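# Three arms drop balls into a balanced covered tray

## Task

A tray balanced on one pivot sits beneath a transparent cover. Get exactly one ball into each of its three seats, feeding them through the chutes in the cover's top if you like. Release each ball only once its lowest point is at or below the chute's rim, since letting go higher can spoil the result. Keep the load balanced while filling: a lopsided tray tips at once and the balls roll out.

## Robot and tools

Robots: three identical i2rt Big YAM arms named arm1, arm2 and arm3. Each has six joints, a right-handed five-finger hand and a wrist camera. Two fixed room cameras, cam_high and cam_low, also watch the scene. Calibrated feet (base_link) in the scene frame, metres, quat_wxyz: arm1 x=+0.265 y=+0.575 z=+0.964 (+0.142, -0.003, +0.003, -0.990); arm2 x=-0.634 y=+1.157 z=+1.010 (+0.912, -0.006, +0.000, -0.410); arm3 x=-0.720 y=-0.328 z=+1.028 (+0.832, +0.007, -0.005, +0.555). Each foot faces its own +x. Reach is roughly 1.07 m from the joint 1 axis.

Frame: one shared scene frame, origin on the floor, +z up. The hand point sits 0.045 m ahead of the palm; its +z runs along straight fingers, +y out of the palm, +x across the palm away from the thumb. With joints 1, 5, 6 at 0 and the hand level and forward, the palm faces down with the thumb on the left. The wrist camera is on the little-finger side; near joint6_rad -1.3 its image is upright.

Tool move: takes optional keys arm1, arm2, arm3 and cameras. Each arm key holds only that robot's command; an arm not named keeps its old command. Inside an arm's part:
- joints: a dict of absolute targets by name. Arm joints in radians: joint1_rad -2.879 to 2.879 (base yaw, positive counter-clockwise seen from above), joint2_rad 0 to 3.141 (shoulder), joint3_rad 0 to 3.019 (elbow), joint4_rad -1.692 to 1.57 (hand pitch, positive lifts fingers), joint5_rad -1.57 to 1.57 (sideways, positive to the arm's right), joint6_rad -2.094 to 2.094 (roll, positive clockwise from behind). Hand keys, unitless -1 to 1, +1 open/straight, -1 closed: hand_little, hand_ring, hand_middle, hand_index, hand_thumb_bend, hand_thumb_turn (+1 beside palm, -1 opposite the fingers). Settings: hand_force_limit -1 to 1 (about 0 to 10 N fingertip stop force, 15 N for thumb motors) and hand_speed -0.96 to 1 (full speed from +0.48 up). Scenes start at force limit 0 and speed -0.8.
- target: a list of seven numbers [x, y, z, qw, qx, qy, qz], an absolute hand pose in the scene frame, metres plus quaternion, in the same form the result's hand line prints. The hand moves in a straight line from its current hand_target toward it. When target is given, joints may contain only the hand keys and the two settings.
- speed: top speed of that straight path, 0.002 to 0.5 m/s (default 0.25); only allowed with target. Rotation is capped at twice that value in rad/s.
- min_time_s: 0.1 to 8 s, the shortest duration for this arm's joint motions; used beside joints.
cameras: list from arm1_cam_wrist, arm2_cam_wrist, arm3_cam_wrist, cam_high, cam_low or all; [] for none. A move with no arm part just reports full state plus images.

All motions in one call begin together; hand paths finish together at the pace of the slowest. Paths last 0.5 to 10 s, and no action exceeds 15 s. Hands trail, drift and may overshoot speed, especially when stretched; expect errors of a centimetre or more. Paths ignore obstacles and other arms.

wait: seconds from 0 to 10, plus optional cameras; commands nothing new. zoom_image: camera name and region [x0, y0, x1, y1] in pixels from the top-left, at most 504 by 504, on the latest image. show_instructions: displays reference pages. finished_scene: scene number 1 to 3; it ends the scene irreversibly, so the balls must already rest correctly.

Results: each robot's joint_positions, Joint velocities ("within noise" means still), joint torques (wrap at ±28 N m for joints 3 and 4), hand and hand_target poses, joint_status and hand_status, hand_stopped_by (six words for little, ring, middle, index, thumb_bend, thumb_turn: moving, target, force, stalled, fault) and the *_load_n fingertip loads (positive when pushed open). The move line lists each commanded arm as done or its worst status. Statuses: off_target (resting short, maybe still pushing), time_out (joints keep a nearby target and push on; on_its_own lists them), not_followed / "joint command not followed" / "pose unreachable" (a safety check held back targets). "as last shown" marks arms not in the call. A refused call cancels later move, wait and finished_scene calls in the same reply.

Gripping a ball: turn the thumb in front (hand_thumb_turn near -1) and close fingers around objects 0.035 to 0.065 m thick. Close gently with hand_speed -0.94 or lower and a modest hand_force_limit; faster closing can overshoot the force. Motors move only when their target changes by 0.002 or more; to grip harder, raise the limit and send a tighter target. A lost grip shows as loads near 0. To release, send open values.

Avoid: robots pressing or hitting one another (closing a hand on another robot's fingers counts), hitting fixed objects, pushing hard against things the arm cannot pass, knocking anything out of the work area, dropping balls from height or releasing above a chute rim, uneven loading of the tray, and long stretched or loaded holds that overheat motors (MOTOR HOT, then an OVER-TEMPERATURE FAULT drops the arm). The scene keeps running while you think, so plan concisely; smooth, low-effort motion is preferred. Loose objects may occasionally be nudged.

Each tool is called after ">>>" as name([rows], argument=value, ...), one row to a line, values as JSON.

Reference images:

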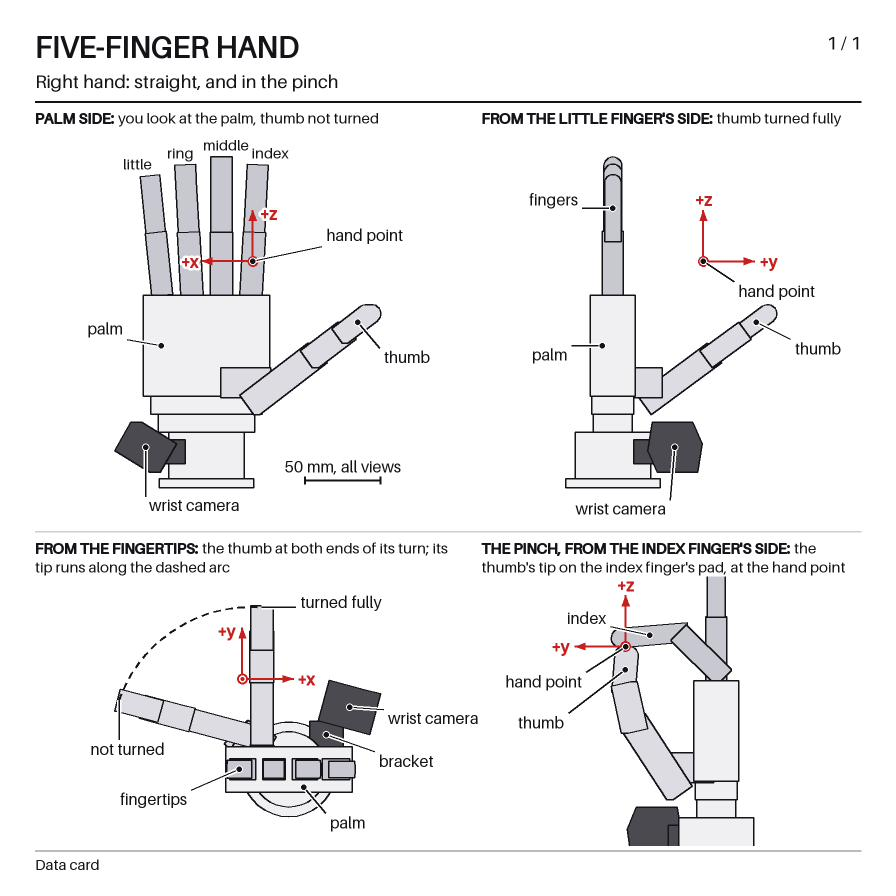

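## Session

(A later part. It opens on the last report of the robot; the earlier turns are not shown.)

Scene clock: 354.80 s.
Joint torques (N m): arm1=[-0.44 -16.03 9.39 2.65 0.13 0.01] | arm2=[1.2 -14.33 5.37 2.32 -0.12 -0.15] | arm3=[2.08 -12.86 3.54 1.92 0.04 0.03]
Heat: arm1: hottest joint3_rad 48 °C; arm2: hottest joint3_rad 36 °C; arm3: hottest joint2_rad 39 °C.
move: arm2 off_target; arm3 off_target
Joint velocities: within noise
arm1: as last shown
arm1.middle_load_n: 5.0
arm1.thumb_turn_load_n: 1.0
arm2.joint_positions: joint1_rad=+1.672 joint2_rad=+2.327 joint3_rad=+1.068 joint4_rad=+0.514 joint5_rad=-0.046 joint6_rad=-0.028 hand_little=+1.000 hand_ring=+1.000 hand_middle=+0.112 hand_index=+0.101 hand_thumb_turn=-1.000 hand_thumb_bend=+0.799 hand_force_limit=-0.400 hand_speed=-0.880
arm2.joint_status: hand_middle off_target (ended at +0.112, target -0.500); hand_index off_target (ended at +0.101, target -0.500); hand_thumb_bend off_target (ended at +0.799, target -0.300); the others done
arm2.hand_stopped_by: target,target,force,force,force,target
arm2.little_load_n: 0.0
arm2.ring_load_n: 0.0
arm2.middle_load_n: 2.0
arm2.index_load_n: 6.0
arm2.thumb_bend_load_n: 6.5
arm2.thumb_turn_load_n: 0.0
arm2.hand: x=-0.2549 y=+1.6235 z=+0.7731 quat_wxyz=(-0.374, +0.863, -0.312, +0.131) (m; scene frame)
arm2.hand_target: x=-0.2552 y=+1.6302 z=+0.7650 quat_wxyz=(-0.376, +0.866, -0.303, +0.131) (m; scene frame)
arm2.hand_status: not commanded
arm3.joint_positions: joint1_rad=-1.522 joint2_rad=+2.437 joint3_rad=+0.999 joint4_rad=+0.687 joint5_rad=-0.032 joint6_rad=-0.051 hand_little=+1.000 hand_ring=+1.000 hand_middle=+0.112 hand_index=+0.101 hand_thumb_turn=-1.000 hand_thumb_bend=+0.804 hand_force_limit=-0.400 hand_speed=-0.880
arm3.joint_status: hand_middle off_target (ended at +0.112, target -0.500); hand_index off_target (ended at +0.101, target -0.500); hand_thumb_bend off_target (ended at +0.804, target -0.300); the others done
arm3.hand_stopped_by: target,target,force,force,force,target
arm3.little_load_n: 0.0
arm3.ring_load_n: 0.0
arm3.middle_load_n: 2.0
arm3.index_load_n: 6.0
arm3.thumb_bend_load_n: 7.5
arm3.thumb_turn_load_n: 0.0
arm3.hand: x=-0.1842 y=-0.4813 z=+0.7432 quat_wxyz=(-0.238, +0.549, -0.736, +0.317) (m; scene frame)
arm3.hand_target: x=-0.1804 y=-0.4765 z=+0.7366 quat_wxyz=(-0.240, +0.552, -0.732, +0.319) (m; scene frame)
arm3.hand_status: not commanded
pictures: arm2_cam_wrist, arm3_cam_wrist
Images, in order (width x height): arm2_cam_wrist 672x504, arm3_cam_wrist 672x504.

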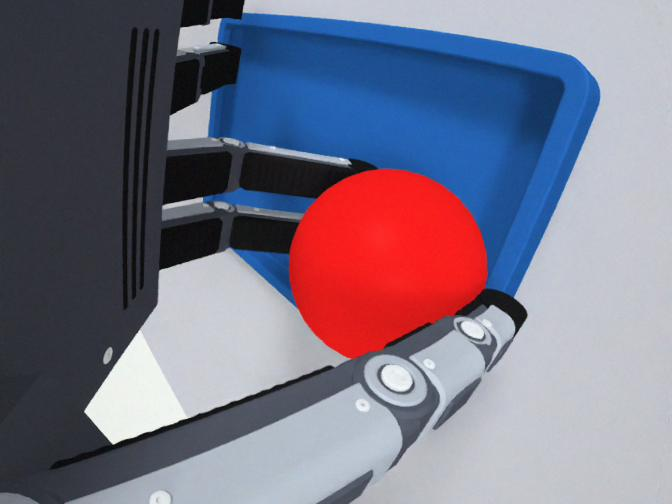

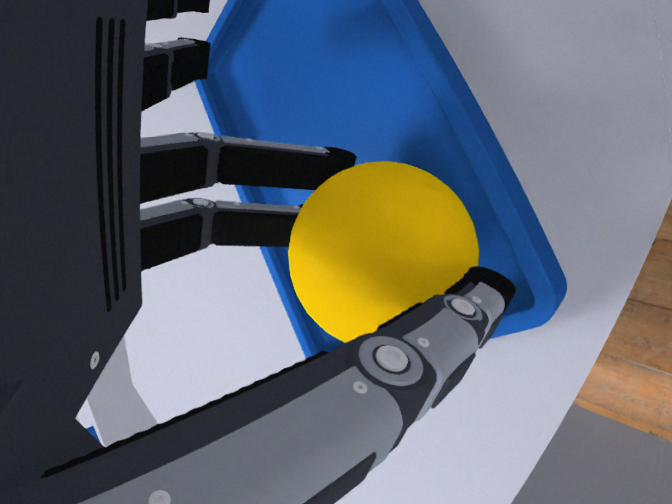

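>>> move(arm2={"target":[-0.253,1.629,1.2,0.3764,-0.8657,0.3024,-0.1315],"speed":0.11}, arm3={"target":[-0.177,-0.476,1.2,0.24,-0.5519,0.7324,-0.3185],"speed":0.11}, cameras=["arm2_cam_wrist","arm3_cam_wrist"])

>>> move(arm2={"joints":{"joint1_rad":-0.50},"min_time_s":6}, arm3={"joints":{"joint1_rad":0.24},"min_time_s":6}, cameras=["all"])

Scene clock: 379.87 s.
Joint torques (N m): arm1=[-0.26 -14.97 9.68 2.71 0.11 0.02] | arm2=[0.56 -14.56 14.89 1.61 -0.25 -0.15] | arm3=[2.08 -11.16 14.38 1.16 0.04 0.19]
Heat: arm1: hottest joint3_rad 47 °C; arm2: hottest joint3_rad 36 °C; arm3: hottest joint2_rad 40 °C.
move: arm2 off_target; arm3 off_target
Joint velocities: within noise
arm1: as last shown
arm1.middle_load_n: 5.5
arm1.index_load_n: 1.5
arm2.joint_positions: joint1_rad=+1.672 joint2_rad=+1.562 joint3_rad=+1.237 joint4_rad=-0.496 joint5_rad=-0.047 joint6_rad=-0.041 hand_little=+1.000 hand_ring=+1.000 hand_middle=+0.112 hand_index=+0.101 hand_thumb_turn=-1.000 hand_thumb_bend=+0.799 hand_force_limit=-0.400 hand_speed=-0.880
arm2.joint_status: not commanded
arm2.hand_stopped_by: target,target,force,force,force,target
arm2.little_load_n: 0.0
arm2.ring_load_n: 0.0
arm2.middle_load_n: 1.5
arm2.index_load_n: 6.0
arm2.thumb_bend_load_n: 6.5
arm2.thumb_turn_load_n: 0.0
arm2.hand: x=-0.2645 y=+1.6142 z=+1.1543 quat_wxyz=(-0.341, +0.879, -0.312, +0.119) (m; scene frame)
arm2.hand_target: x=-0.2518 y=+1.6293 z=+1.1986 quat_wxyz=(-0.376, +0.867, -0.299, +0.134) (m; scene frame)
arm2.hand_status: off_target (0.049 m and 4.6 deg from the pose sent, 0.427 m and 1.2 deg at the start)
arm3.joint_positions: joint1_rad=-1.504 joint2_rad=+1.463 joint3_rad=+1.086 joint4_rad=-0.436 joint5_rad=-0.018 joint6_rad=-0.059 hand_little=+1.000 hand_ring=+1.000 hand_middle=+0.112 hand_index=+0.101 hand_thumb_turn=-1.000 hand_thumb_bend=+0.804 hand_force_limit=-0.400 hand_speed=-0.880
arm3.joint_status: not commanded
arm3.hand_stopped_by: target,target,force,force,force,target
arm3.little_load_n: 0.0
arm3.ring_load_n: -0.5
arm3.middle_load_n: 2.0
arm3.index_load_n: 6.5
arm3.thumb_bend_load_n: 7.5
arm3.thumb_turn_load_n: 0.0
arm3.hand: x=-0.1969 y=-0.4768 z=+1.1623 quat_wxyz=(-0.218, +0.564, -0.740, +0.296) (m; scene frame)
arm3.hand_target: x=-0.1761 y=-0.4771 z=+1.1982 quat_wxyz=(-0.239, +0.555, -0.730, +0.319) (m; scene frame)
arm3.hand_status: off_target (0.043 m and 3.9 deg from the pose sent, 0.457 m and 0.6 deg at the start)
pictures: arm2_cam_wrist, arm3_cam_wrist
Images, in order (width x height): arm2_cam_wrist 672x504, arm3_cam_wrist 672x504.

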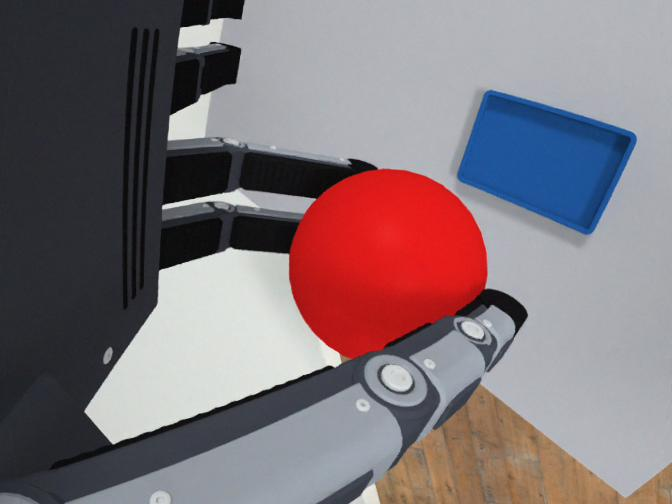

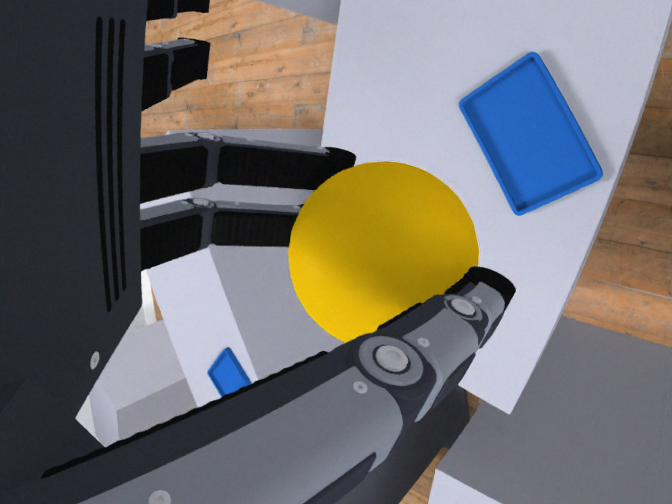

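Scene clock: 386.43 s.
Joint torques (N m): arm1=[-0.38 -16.44 9.26 2.8 0.08 0.03] | arm2=[0.67 -14.39 14.97 1.63 -0.17 -0.14] | arm3=[1.26 -10.99 14.48 1.18 -0.01 0.19]
Heat: arm1: hottest joint3_rad 46 °C; arm2: hottest joint3_rad 38 °C; arm3: hottest joint2_rad 39 °C.
move: arm2 done; arm3 done
Joint velocities: within noise
arm1: as last shown
arm1.index_load_n: 2.0
arm2.joint_positions: joint1_rad=-0.499 joint2_rad=+1.562 joint3_rad=+1.237 joint4_rad=-0.496 joint5_rad=-0.050 joint6_rad=-0.043 hand_little=+1.000 hand_ring=+1.000 hand_middle=+0.112 hand_index=+0.101 hand_thumb_turn=-1.000 hand_thumb_bend=+0.799 hand_force_limit=-0.400 hand_speed=-0.880
arm2.joint_status: all done
arm2.hand_stopped_by: target,target,force,force,force,target
arm2.little_load_n: 0.0
arm2.ring_load_n: 0.0
arm2.middle_load_n: 2.0
arm2.index_load_n: 6.0
arm2.thumb_bend_load_n: 6.5
arm2.thumb_turn_load_n: 0.0
arm2.hand: x=-0.4645 y=+0.5966 z=+1.1661 quat_wxyz=(-0.054, +0.136, -0.919, +0.367) (m; scene frame)
arm2.hand_target: x=-0.4610 y=+0.5780 z=+1.2109 quat_wxyz=(-0.056, +0.139, -0.902, +0.404) (m; scene frame)
arm2.hand_status: not commanded
arm3.joint_positions: joint1_rad=+0.239 joint2_rad=+1.463 joint3_rad=+1.086 joint4_rad=-0.436 joint5_rad=-0.016 joint6_rad=-0.057 hand_little=+1.000 hand_ring=+1.000 hand_middle=+0.112 hand_index=+0.101 hand_thumb_turn=-1.000 hand_thumb_bend=+0.804 hand_force_limit=-0.400 hand_speed=-0.880
arm3.joint_status: all done
arm3.hand_stopped_by: target,target,force,force,force,target
arm3.little_load_n: 0.0
arm3.ring_load_n: 0.0
arm3.middle_load_n: 2.0
arm3.index_load_n: 6.5
arm3.thumb_bend_load_n: 7.0
arm3.thumb_turn_load_n: 0.0
arm3.hand: x=-0.6658 y=+0.2102 z=+1.1737 quat_wxyz=(-0.376, +0.925, -0.043, +0.032) (m; scene frame)
arm3.hand_target: x=-0.6655 y=+0.2296 z=+1.2099 quat_wxyz=(-0.407, +0.912, -0.047, +0.032) (m; scene frame)
arm3.hand_status: not commanded
pictures: arm1_cam_wrist, arm2_cam_wrist, arm3_cam_wrist, cam_high, cam_low
Images, in order (width x height): arm1_cam_wrist 672x504, arm2_cam_wrist 672x504, arm3_cam_wrist 672x504, cam_high 896x504, cam_low 896x504.

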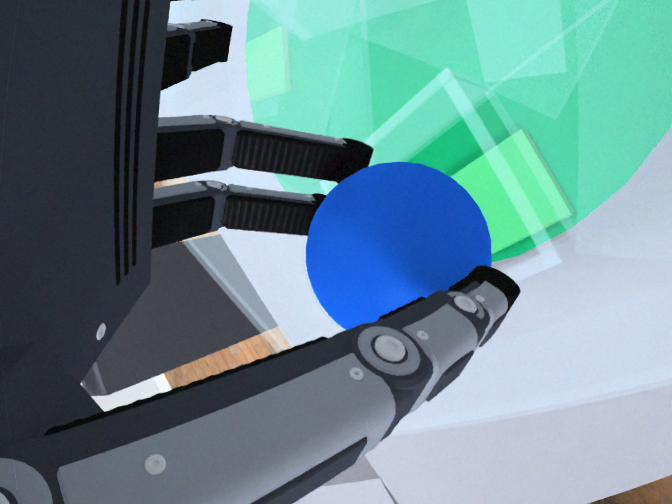

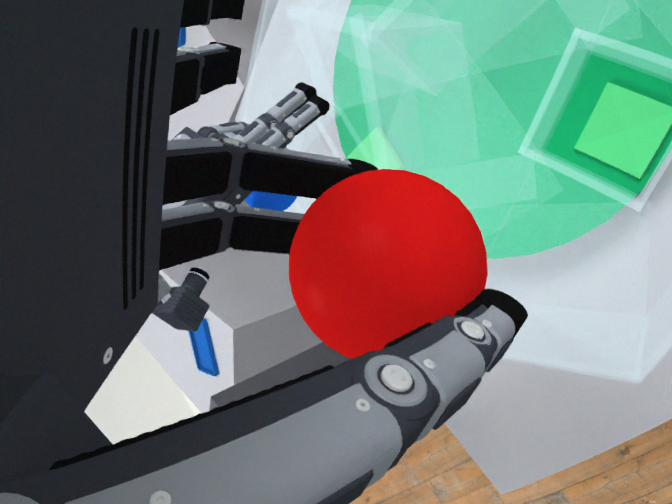

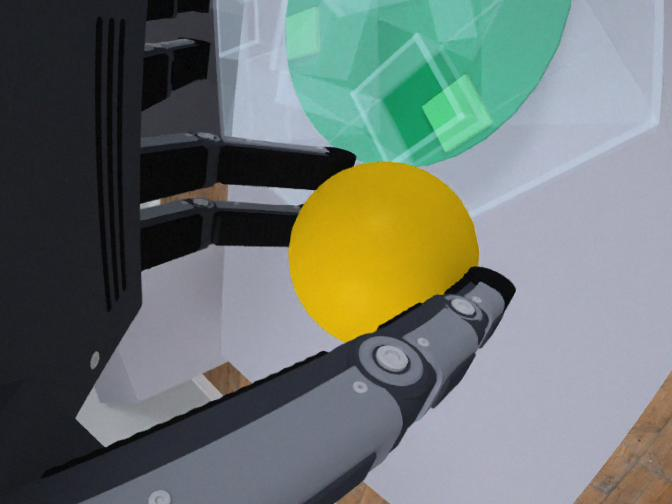

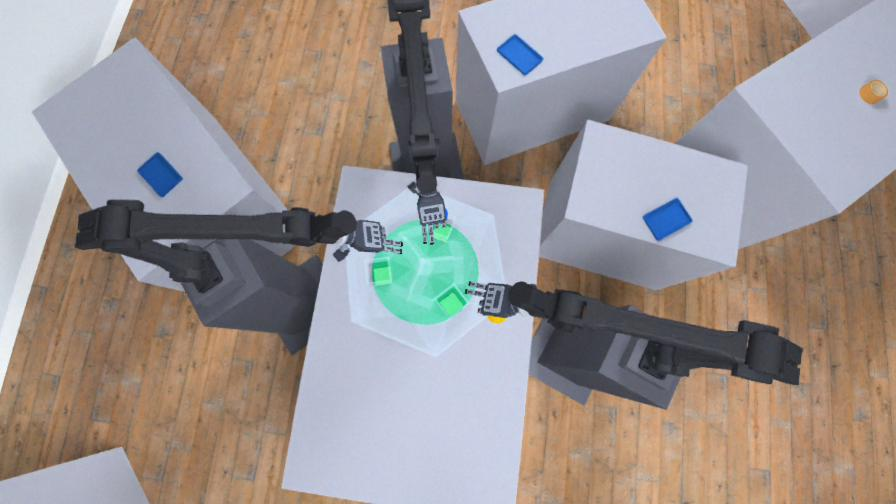

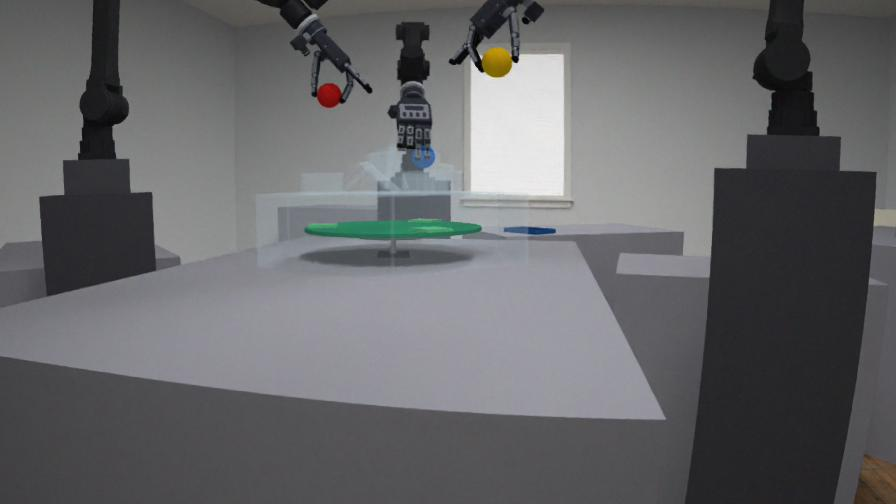

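>>> move(arm1={"target":[-0.375,0.400,1.01,0.2427,-0.5582,-0.7275,0.3163],"speed":0.06}, arm2={"target":[-0.524,0.578,1.08,0.0365,-0.0839,0.9131,-0.3970],"speed":0.08}, arm3={"target":[-0.617,0.356,1.08,0.3976,-0.9144,0.0687,-0.0299],"speed":0.08}, cameras=["all"])

>>> zoom_image(camera="arm1_cam_wrist", region=[300, 40, 672, 380])

>>> zoom_image(camera="cam_low", region=[380, 120, 480, 220])

Scene clock: 422.13 s.
Joint torques (N m): arm1=[-0.15 -15.74 9.16 2.65 0.14 0.14] | arm2=[-0.38 -12.4 7.84 2.93 0.01 0.03] | arm3=[0.26 -14.27 13.49 2.19 -0.13 0.22]
Heat: arm1: hottest joint3_rad 45 °C; arm2: hottest joint3_rad 43 °C; arm3: hottest joint3_rad 43 °C.
move: arm1 off_target; arm2 done; arm3 off_target
Joint velocities: within noise
arm1.joint_positions: joint1_rad=-0.073 joint2_rad=+1.844 joint3_rad=+1.239 joint4_rad=-0.209 joint5_rad=-0.045 joint6_rad=-0.045 hand_little=+1.000 hand_ring=+1.000 hand_middle=+0.090 hand_index=+0.100 hand_thumb_turn=-1.000 hand_thumb_bend=+0.799 hand_force_limit=-0.400 hand_speed=-0.880
arm1.joint_status: not commanded
arm1.hand_stopped_by: target,target,force,force,force,target
arm1.little_load_n: 0.0
arm1.ring_load_n: 0.0
arm1.middle_load_n: 5.5
arm1.index_load_n: 2.0
arm1.thumb_bend_load_n: 7.5
arm1.thumb_turn_load_n: 1.0
arm1.hand: x=-0.3551 y=+0.4037 z=+0.9912 quat_wxyz=(+0.227, -0.559, -0.741, +0.296) (m; scene frame)
arm1.hand_target: x=-0.3739 y=+0.4001 z=+1.0102 quat_wxyz=(+0.243, -0.558, -0.728, +0.316) (m; scene frame)
arm1.hand_status: off_target (0.028 m and 3.4 deg from the pose sent, 0.034 m and 3.8 deg at the start)
arm2.joint_positions: joint1_rad=-0.589 joint2_rad=+1.637 joint3_rad=+1.067 joint4_rad=-0.203 joint5_rad=-0.050 joint6_rad=-0.045 hand_little=+1.000 hand_ring=+1.000 hand_middle=+0.112 hand_index=+0.101 hand_thumb_turn=-1.000 hand_thumb_bend=+0.799 hand_force_limit=-0.400 hand_speed=-0.880
arm2.joint_status: not commanded
arm2.hand_stopped_by: target,target,force,force,force,target
arm2.little_load_n: 0.0
arm2.ring_load_n: 0.0
arm2.middle_load_n: 1.5
arm2.index_load_n: 5.5
arm2.thumb_bend_load_n: 6.5
arm2.thumb_turn_load_n: 0.0
arm2.hand: x=-0.5166 y=+0.5838 z=+1.0830 quat_wxyz=(-0.038, +0.095, -0.914, +0.392) (m; scene frame)
arm2.hand_target: x=-0.5235 y=+0.5789 z=+1.0805 quat_wxyz=(-0.037, +0.084, -0.913, +0.397) (m; scene frame)
arm2.hand_status: done (0.010 m and 1.4 deg from the pose sent, 0.106 m and 7.2 deg at the start)
arm3.joint_positions: joint1_rad=+0.202 joint2_rad=+1.899 joint3_rad=+1.313 joint4_rad=-0.254 joint5_rad=-0.033 joint6_rad=-0.054 hand_little=+1.000 hand_ring=+1.000 hand_middle=+0.112 hand_index=+0.101 hand_thumb_turn=-1.000 hand_thumb_bend=+0.804 hand_force_limit=-0.400 hand_speed=-0.880
arm3.joint_status: not commanded
arm3.hand_stopped_by: target,target,force,force,force,target
arm3.little_load_n: 0.0
arm3.ring_load_n: 0.0
arm3.middle_load_n: 2.0
arm3.index_load_n: 6.5
arm3.thumb_bend_load_n: 7.5
arm3.thumb_turn_load_n: 0.0
arm3.hand: x=-0.6269 y=+0.3245 z=+1.0548 quat_wxyz=(-0.365, +0.929, -0.059, +0.029) (m; scene frame)
arm3.hand_target: x=-0.6162 y=+0.3523 z=+1.0799 quat_wxyz=(-0.397, +0.915, -0.069, +0.030) (m; scene frame)
arm3.hand_status: off_target (0.042 m and 4.3 deg from the pose sent, 0.180 m and 4.0 deg at the start)
pictures: arm1_cam_wrist, arm2_cam_wrist, arm3_cam_wrist, cam_high, cam_low
Images, in order (width x height): arm1_cam_wrist 672x504, arm2_cam_wrist 672x504, arm3_cam_wrist 672x504, cam_high 896x504, cam_low 896x504.

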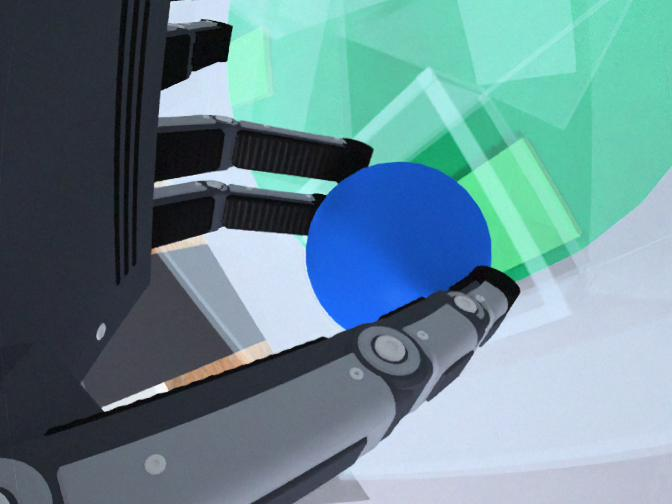

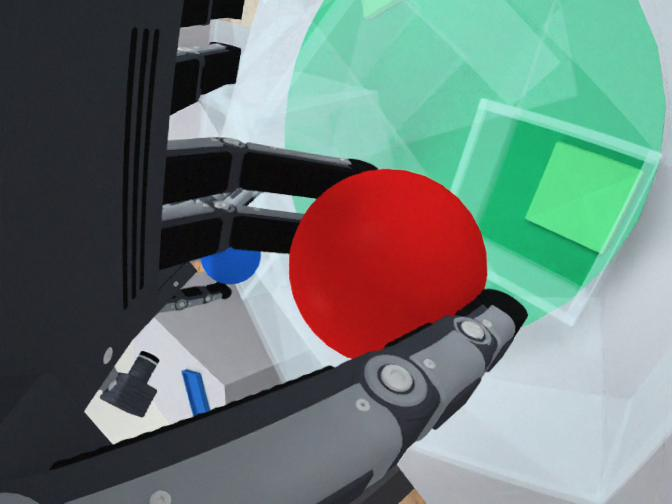

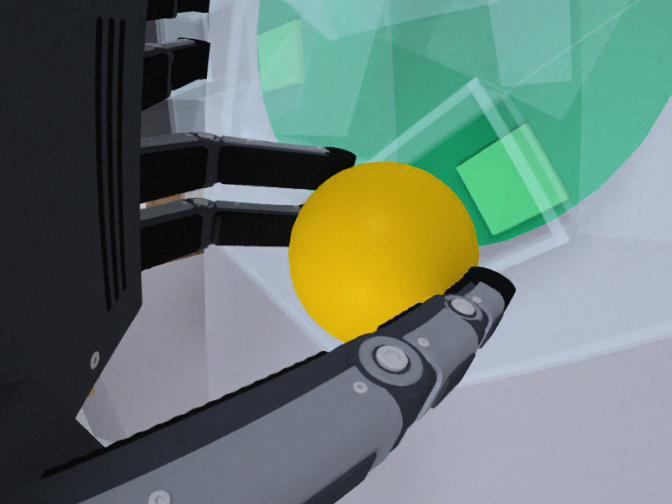

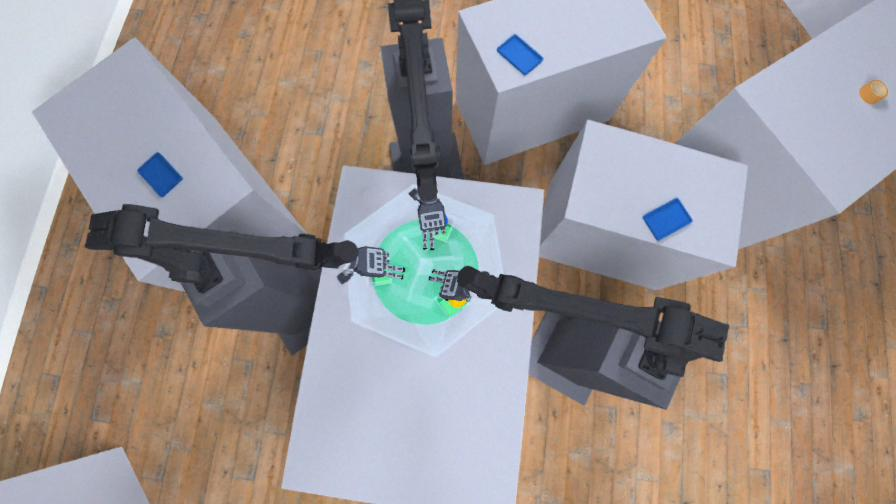

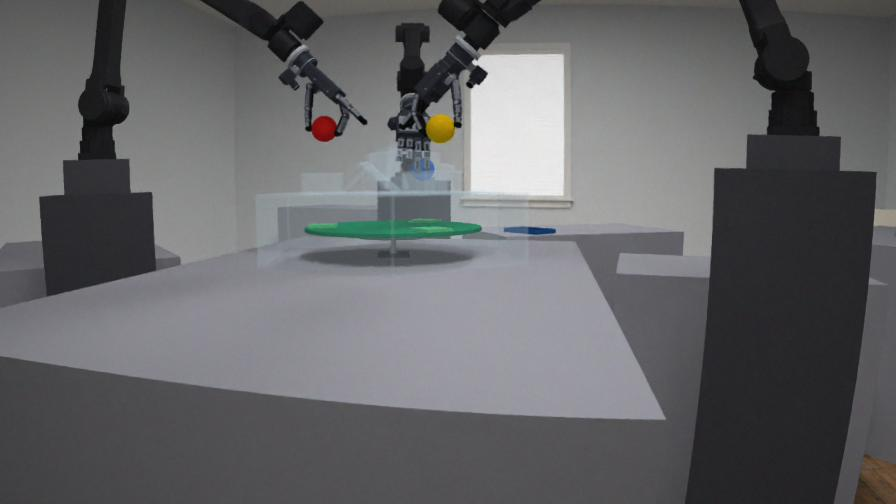

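Scaled by 1.355 from the camera's 672x504 image, which has a finer 960x720 frame.

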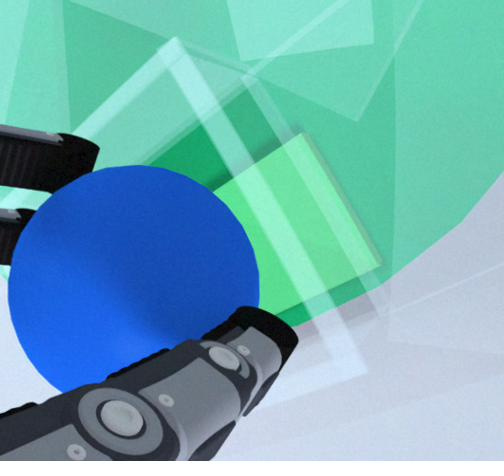

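Scaled by 5.040 from the camera's 896x504 image, which has a finer 1280x720 frame.

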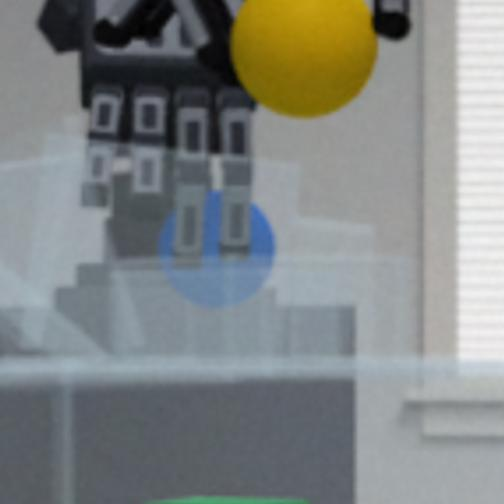

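>>> move(arm1={"target":[-0.3855,0.3915,1.017,0.2427,-0.5582,-0.7275,0.3163],"speed":0.03}, arm2={"target":[-0.530,0.577,1.018,0.0365,-0.0839,0.9131,-0.3970],"speed":0.06}, arm3={"target":[-0.619,0.356,1.015,0.3976,-0.9144,0.0687,-0.0299],"speed":0.06}, cameras=["arm1_cam_wrist","arm2_cam_wrist","arm3_cam_wrist","cam_low"])

>>> zoom_image(camera="arm1_cam_wrist", region=[300, 40, 672, 380])

>>> zoom_image(camera="arm2_cam_wrist", region=[300, 40, 672, 380])

>>> zoom_image(camera="arm3_cam_wrist", region=[300, 40, 672, 380])

>>> zoom_image(camera="cam_low", region=[280, 120, 480, 220])

Scene clock: 470.10 s.
Joint torques (N m): arm1=[2.14 -15.97 11.28 1.58 0.11 0.09] | arm2=[-0.56 -12.92 6.98 2.95 -0.24 -0.04] | arm3=[0.67 -15.09 9.44 2.29 0 0.22]
Heat: arm1: hottest joint3_rad 45 °C; arm2: hottest joint3_rad 39 °C; arm3: hottest joint3_rad 49 °C.
move: arm1 off_target; arm2 done; arm3 off_target
Joint velocities: within noise
arm1.joint_positions: joint1_rad=-0.073 joint2_rad=+1.855 joint3_rad=+1.253 joint4_rad=-0.209 joint5_rad=-0.036 joint6_rad=-0.035 hand_little=+1.000 hand_ring=+1.000 hand_middle=+0.090 hand_index=+0.100 hand_thumb_turn=-1.000 hand_thumb_bend=+0.799 hand_force_limit=-0.400 hand_speed=-0.880
arm1.joint_status: not commanded
arm1.hand_stopped_by: target,target,force,force,force,target
arm1.little_load_n: 0.0
arm1.ring_load_n: 0.5
arm1.middle_load_n: 5.0
arm1.index_load_n: 1.5
arm1.thumb_bend_load_n: 7.5
arm1.thumb_turn_load_n: 1.0
arm1.hand: x=-0.3608 y=+0.4037 z=+0.9908 quat_wxyz=(+0.230, -0.563, -0.737, +0.295) (m; scene frame)
arm1.hand_target: x=-0.3841 y=+0.3918 z=+1.0176 quat_wxyz=(+0.243, -0.559, -0.727, +0.317) (m; scene frame)
arm1.hand_status: off_target (0.038 m and 3.1 deg from the pose sent, 0.042 m and 3.4 deg at the start)
arm2.joint_positions: joint1_rad=-0.600 joint2_rad=+1.743 joint3_rad=+1.007 joint4_rad=-0.037 joint5_rad=-0.052 joint6_rad=-0.045 hand_little=+1.000 hand_ring=+1.000 hand_middle=+0.112 hand_index=+0.101 hand_thumb_turn=-1.000 hand_thumb_bend=+0.799 hand_force_limit=-0.400 hand_speed=-0.880
arm2.joint_status: not commanded
arm2.hand_stopped_by: target,target,force,force,force,target
arm2.little_load_n: 0.0
arm2.ring_load_n: 0.0
arm2.middle_load_n: 1.5
arm2.index_load_n: 5.5
arm2.thumb_bend_load_n: 6.5
arm2.thumb_turn_load_n: 0.0
arm2.hand: x=-0.5227 y=+0.5815 z=+1.0210 quat_wxyz=(-0.037, +0.090, -0.915, +0.392) (m; scene frame)
arm2.hand_target: x=-0.5298 y=+0.5775 z=+1.0186 quat_wxyz=(-0.037, +0.084, -0.913, +0.397) (m; scene frame)
arm2.hand_status: done (0.009 m and 0.9 deg from the pose sent, 0.067 m and 1.4 deg at the start)
arm3.joint_positions: joint1_rad=+0.202 joint2_rad=+2.000 joint3_rad=+1.313 joint4_rad=-0.109 joint5_rad=-0.033 joint6_rad=-0.051 hand_little=+1.000 hand_ring=+1.000 hand_middle=+0.112 hand_index=+0.101 hand_thumb_turn=-1.000 hand_thumb_bend=+0.804 hand_force_limit=-0.400 hand_speed=-0.880
arm3.joint_status: not commanded
arm3.hand_stopped_by: target,target,force,force,force,target
arm3.little_load_n: 0.0
arm3.ring_load_n: 0.0
arm3.middle_load_n: 2.0
arm3.index_load_n: 6.5
arm3.thumb_bend_load_n: 7.0
arm3.thumb_turn_load_n: 0.0
arm3.hand: x=-0.6232 y=+0.3453 z=+1.0095 quat_wxyz=(-0.385, +0.921, -0.059, +0.031) (m; scene frame)
arm3.hand_target: x=-0.6189 y=+0.3555 z=+1.0145 quat_wxyz=(-0.398, +0.914, -0.069, +0.030) (m; scene frame)
arm3.hand_status: off_target (0.013 m and 2.0 deg from the pose sent, 0.051 m and 4.3 deg at the start)
pictures: arm1_cam_wrist, arm2_cam_wrist, arm3_cam_wrist, cam_low
Images, in order (width x height): arm1_cam_wrist 672x504, arm2_cam_wrist 672x504, arm3_cam_wrist 672x504, cam_low 896x504.

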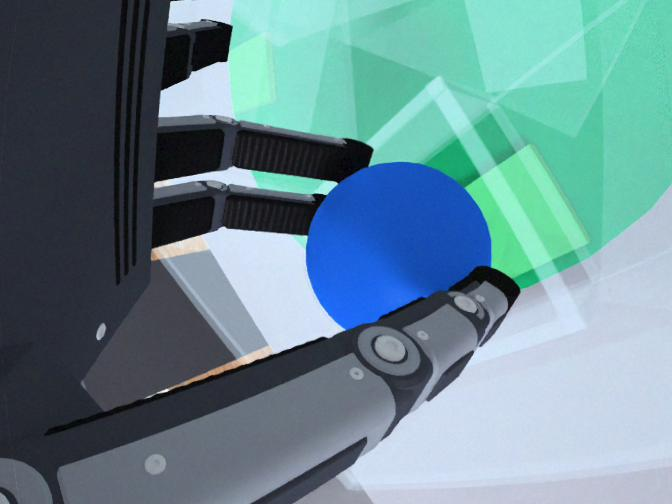

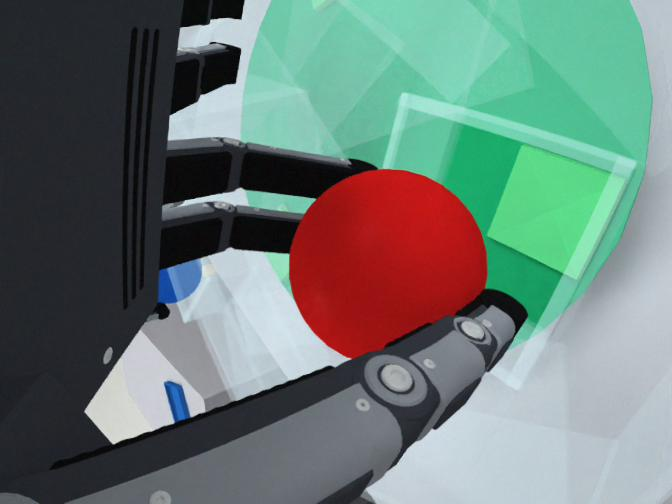

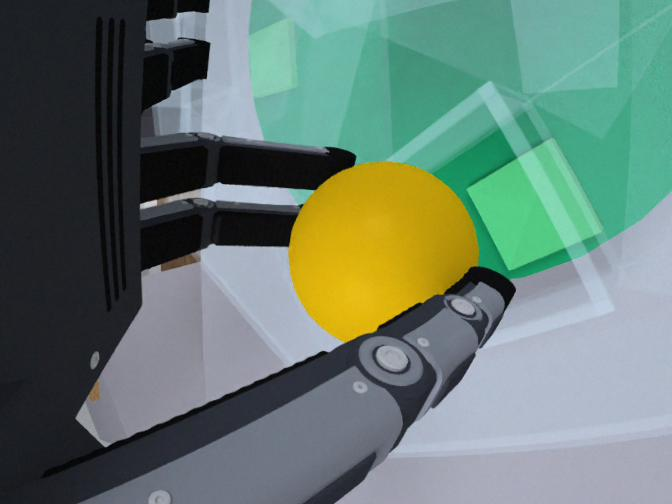

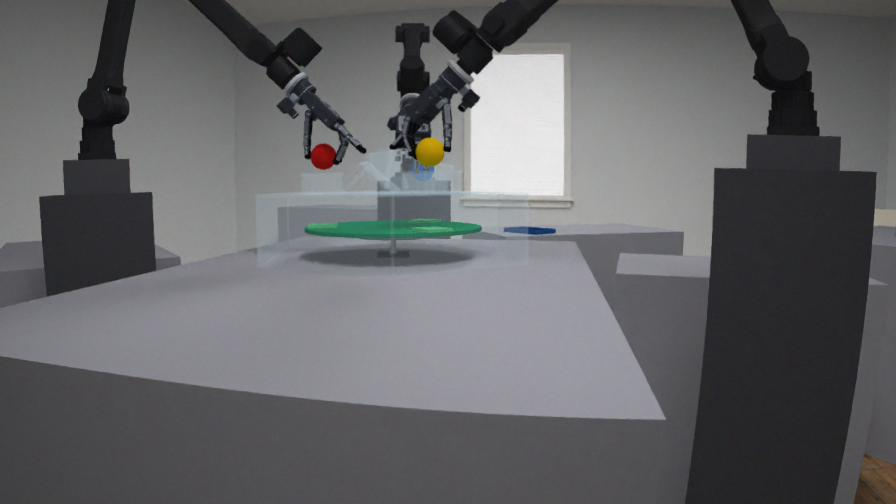

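Scaled by 1.355 from the camera's 672x504 image, which has a finer 960x720 frame.

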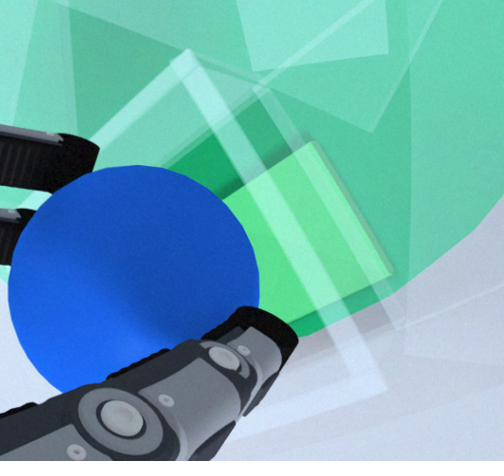

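Scaled by 1.355 from the camera's 672x504 image, which has a finer 960x720 frame.

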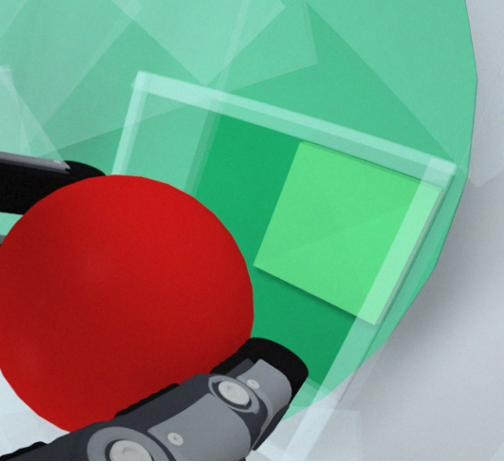

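Scaled by 1.355 from the camera's 672x504 image, which has a finer 960x720 frame.

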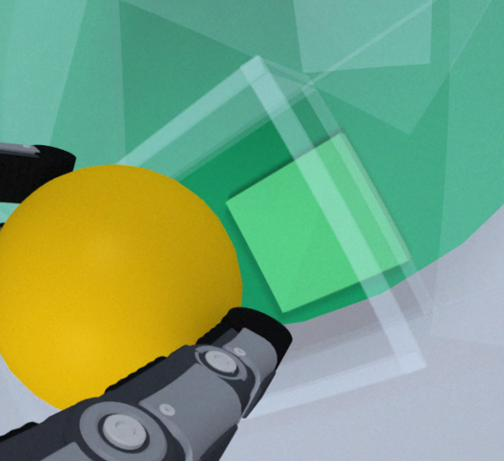

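Scaled by 2.520 from the camera's 896x504 image, which has a finer 1280x720 frame.

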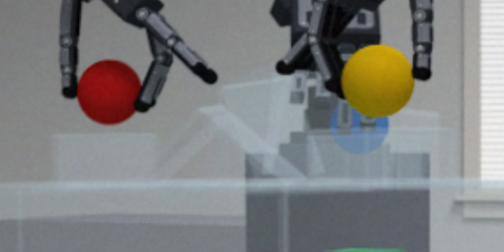

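>>> move(arm1={"target":[-0.392,0.3795,1.027,0.2427,-0.5582,-0.7275,0.3163],"speed":0.03}, arm2={"target":[-0.532,0.573,0.997,0.0365,-0.0839,0.9131,-0.3970],"speed":0.04}, arm3={"target":[-0.6225,0.358,0.988,0.3976,-0.9144,0.0687,-0.0299],"speed":0.04}, cameras=["arm1_cam_wrist","arm2_cam_wrist","arm3_cam_wrist","cam_low"])

>>> zoom_image(camera="arm1_cam_wrist", region=[300, 40, 672, 380])

>>> zoom_image(camera="cam_low", region=[280, 120, 480, 220])

Scene clock: 513.13 s.
Joint torques (N m): arm1=[0.5 -17.9 11.52 1.29 0.21 0.13] | arm2=[-0.56 -12.98 6.46 2.95 -0.24 -0.07] | arm3=[1.2 -15.21 8.59 2.3 0.05 0.22]
Heat: arm1: hottest joint3_rad 45 °C; arm2: hottest joint3_rad 39 °C; arm3: hottest joint3_rad 46 °C.
move: arm1 off_target; arm2 done; arm3 done
Joint velocities: within noise
arm1.joint_positions: joint1_rad=-0.057 joint2_rad=+1.865 joint3_rad=+1.292 joint4_rad=-0.241 joint5_rad=-0.025 joint6_rad=-0.025 hand_little=+1.000 hand_ring=+1.000 hand_middle=+0.090 hand_index=+0.100 hand_thumb_turn=-1.000 hand_thumb_bend=+0.799 hand_force_limit=-0.400 hand_speed=-0.880
arm1.joint_status: not commanded
arm1.hand_stopped_by: target,target,force,force,force,target
arm1.little_load_n: 0.0
arm1.ring_load_n: 0.0
arm1.middle_load_n: 5.5
arm1.index_load_n: 2.0
arm1.thumb_bend_load_n: 7.5
arm1.thumb_turn_load_n: 1.0
arm1.hand: x=-0.3670 y=+0.3935 z=+0.9970 quat_wxyz=(+0.228, -0.564, -0.738, +0.293) (m; scene frame)
arm1.hand_target: x=-0.3903 y=+0.3797 z=+1.0276 quat_wxyz=(+0.243, -0.558, -0.727, +0.317) (m; scene frame)
arm1.hand_status: off_target (0.041 m and 3.4 deg from the pose sent, 0.054 m and 3.1 deg at the start)
arm2.joint_positions: joint1_rad=-0.604 joint2_rad=+1.790 joint3_rad=+1.007 joint4_rad=+0.014 joint5_rad=-0.055 joint6_rad=-0.045 hand_little=+1.000 hand_ring=+1.000 hand_middle=+0.112 hand_index=+0.101 hand_thumb_turn=-1.000 hand_thumb_bend=+0.799 hand_force_limit=-0.400 hand_speed=-0.880
arm2.joint_status: not commanded
arm2.hand_stopped_by: target,target,force,force,force,target
arm2.little_load_n: 0.0
arm2.ring_load_n: 0.0
arm2.middle_load_n: 1.5
arm2.index_load_n: 6.0
arm2.thumb_bend_load_n: 6.5
arm2.thumb_turn_load_n: 0.0
arm2.hand: x=-0.5242 y=+0.5758 z=+1.0018 quat_wxyz=(-0.038, +0.088, -0.914, +0.393) (m; scene frame)
arm2.hand_target: x=-0.5320 y=+0.5737 z=+0.9963 quat_wxyz=(-0.037, +0.084, -0.914, +0.396) (m; scene frame)
arm2.hand_status: done (0.010 m and 0.7 deg from the pose sent, 0.027 m and 0.9 deg at the start)
arm3.joint_positions: joint1_rad=+0.202 joint2_rad=+2.045 joint3_rad=+1.313 joint4_rad=-0.056 joint5_rad=-0.030 joint6_rad=-0.046 hand_little=+1.000 hand_ring=+1.000 hand_middle=+0.112 hand_index=+0.101 hand_thumb_turn=-1.000 hand_thumb_bend=+0.804 hand_force_limit=-0.400 hand_speed=-0.880
arm3.joint_status: not commanded
arm3.hand_stopped_by: target,target,force,force,force,target
arm3.little_load_n: 0.0
arm3.ring_load_n: 0.0
arm3.middle_load_n: 2.0
arm3.index_load_n: 6.0
arm3.thumb_bend_load_n: 7.5
arm3.thumb_turn_load_n: 0.0
arm3.hand: x=-0.6219 y=+0.3506 z=+0.9880 quat_wxyz=(-0.389, +0.919, -0.062, +0.032) (m; scene frame)
arm3.hand_target: x=-0.6225 y=+0.3578 z=+0.9886 quat_wxyz=(-0.398, +0.914, -0.069, +0.030) (m; scene frame)
arm3.hand_status: done (0.007 m and 1.4 deg from the pose sent, 0.025 m and 2.0 deg at the start)
pictures: arm1_cam_wrist, arm2_cam_wrist, arm3_cam_wrist, cam_low
Images, in order (width x height): arm1_cam_wrist 672x504, arm2_cam_wrist 672x504, arm3_cam_wrist 672x504, cam_low 896x504.

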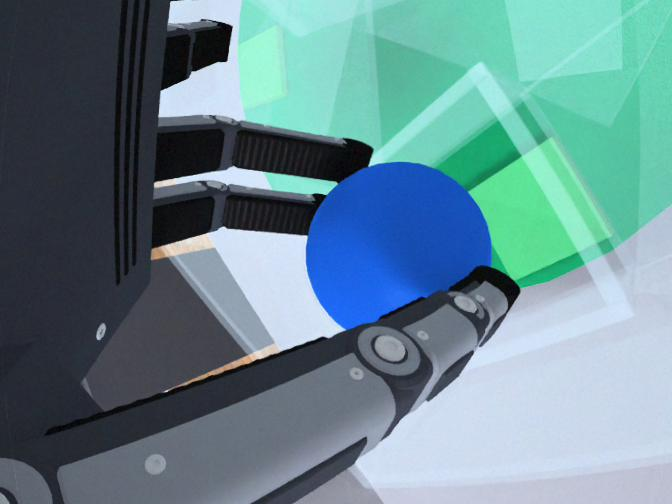

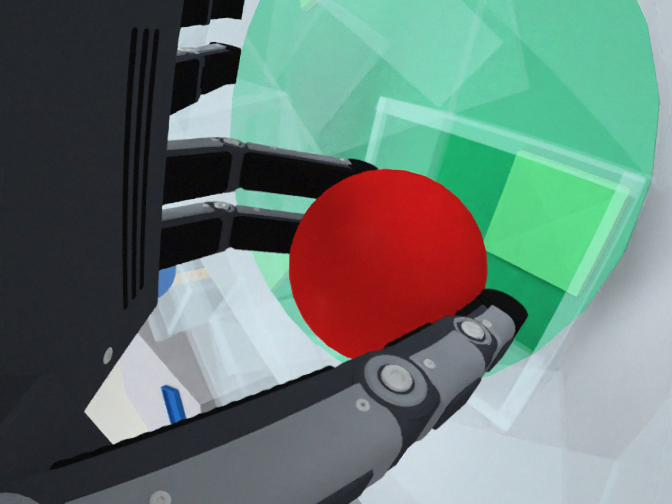

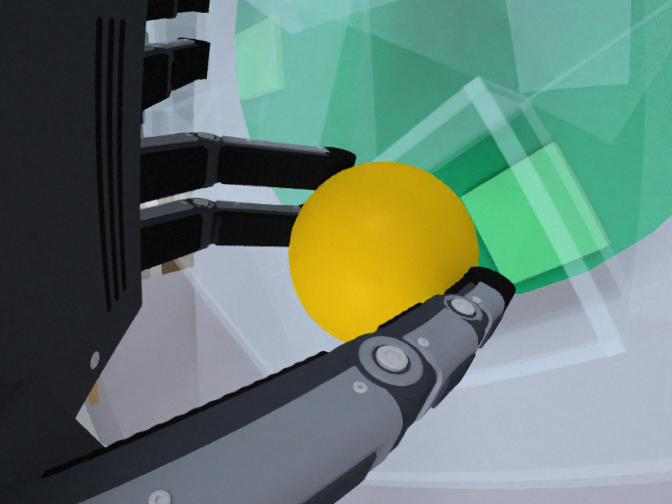

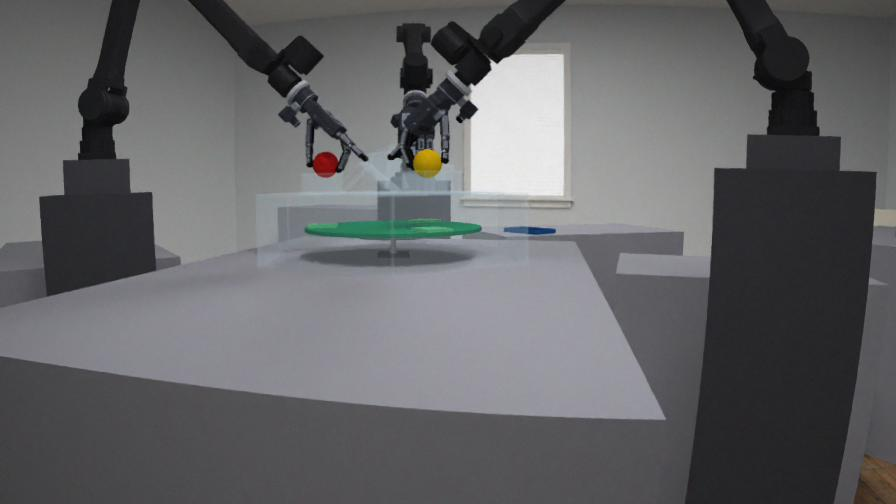

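Scaled by 1.355 from the camera's 672x504 image, which has a finer 960x720 frame.

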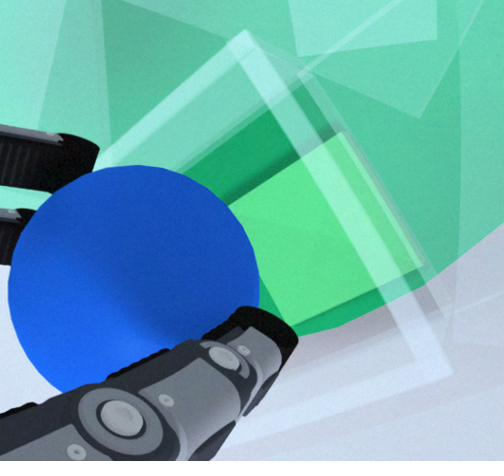

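Scaled by 2.520 from the camera's 896x504 image, which has a finer 1280x720 frame.

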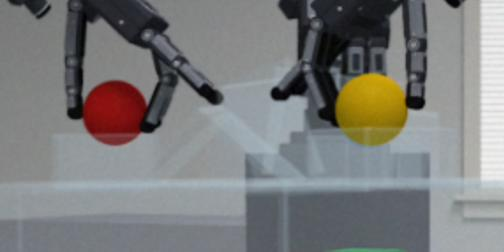

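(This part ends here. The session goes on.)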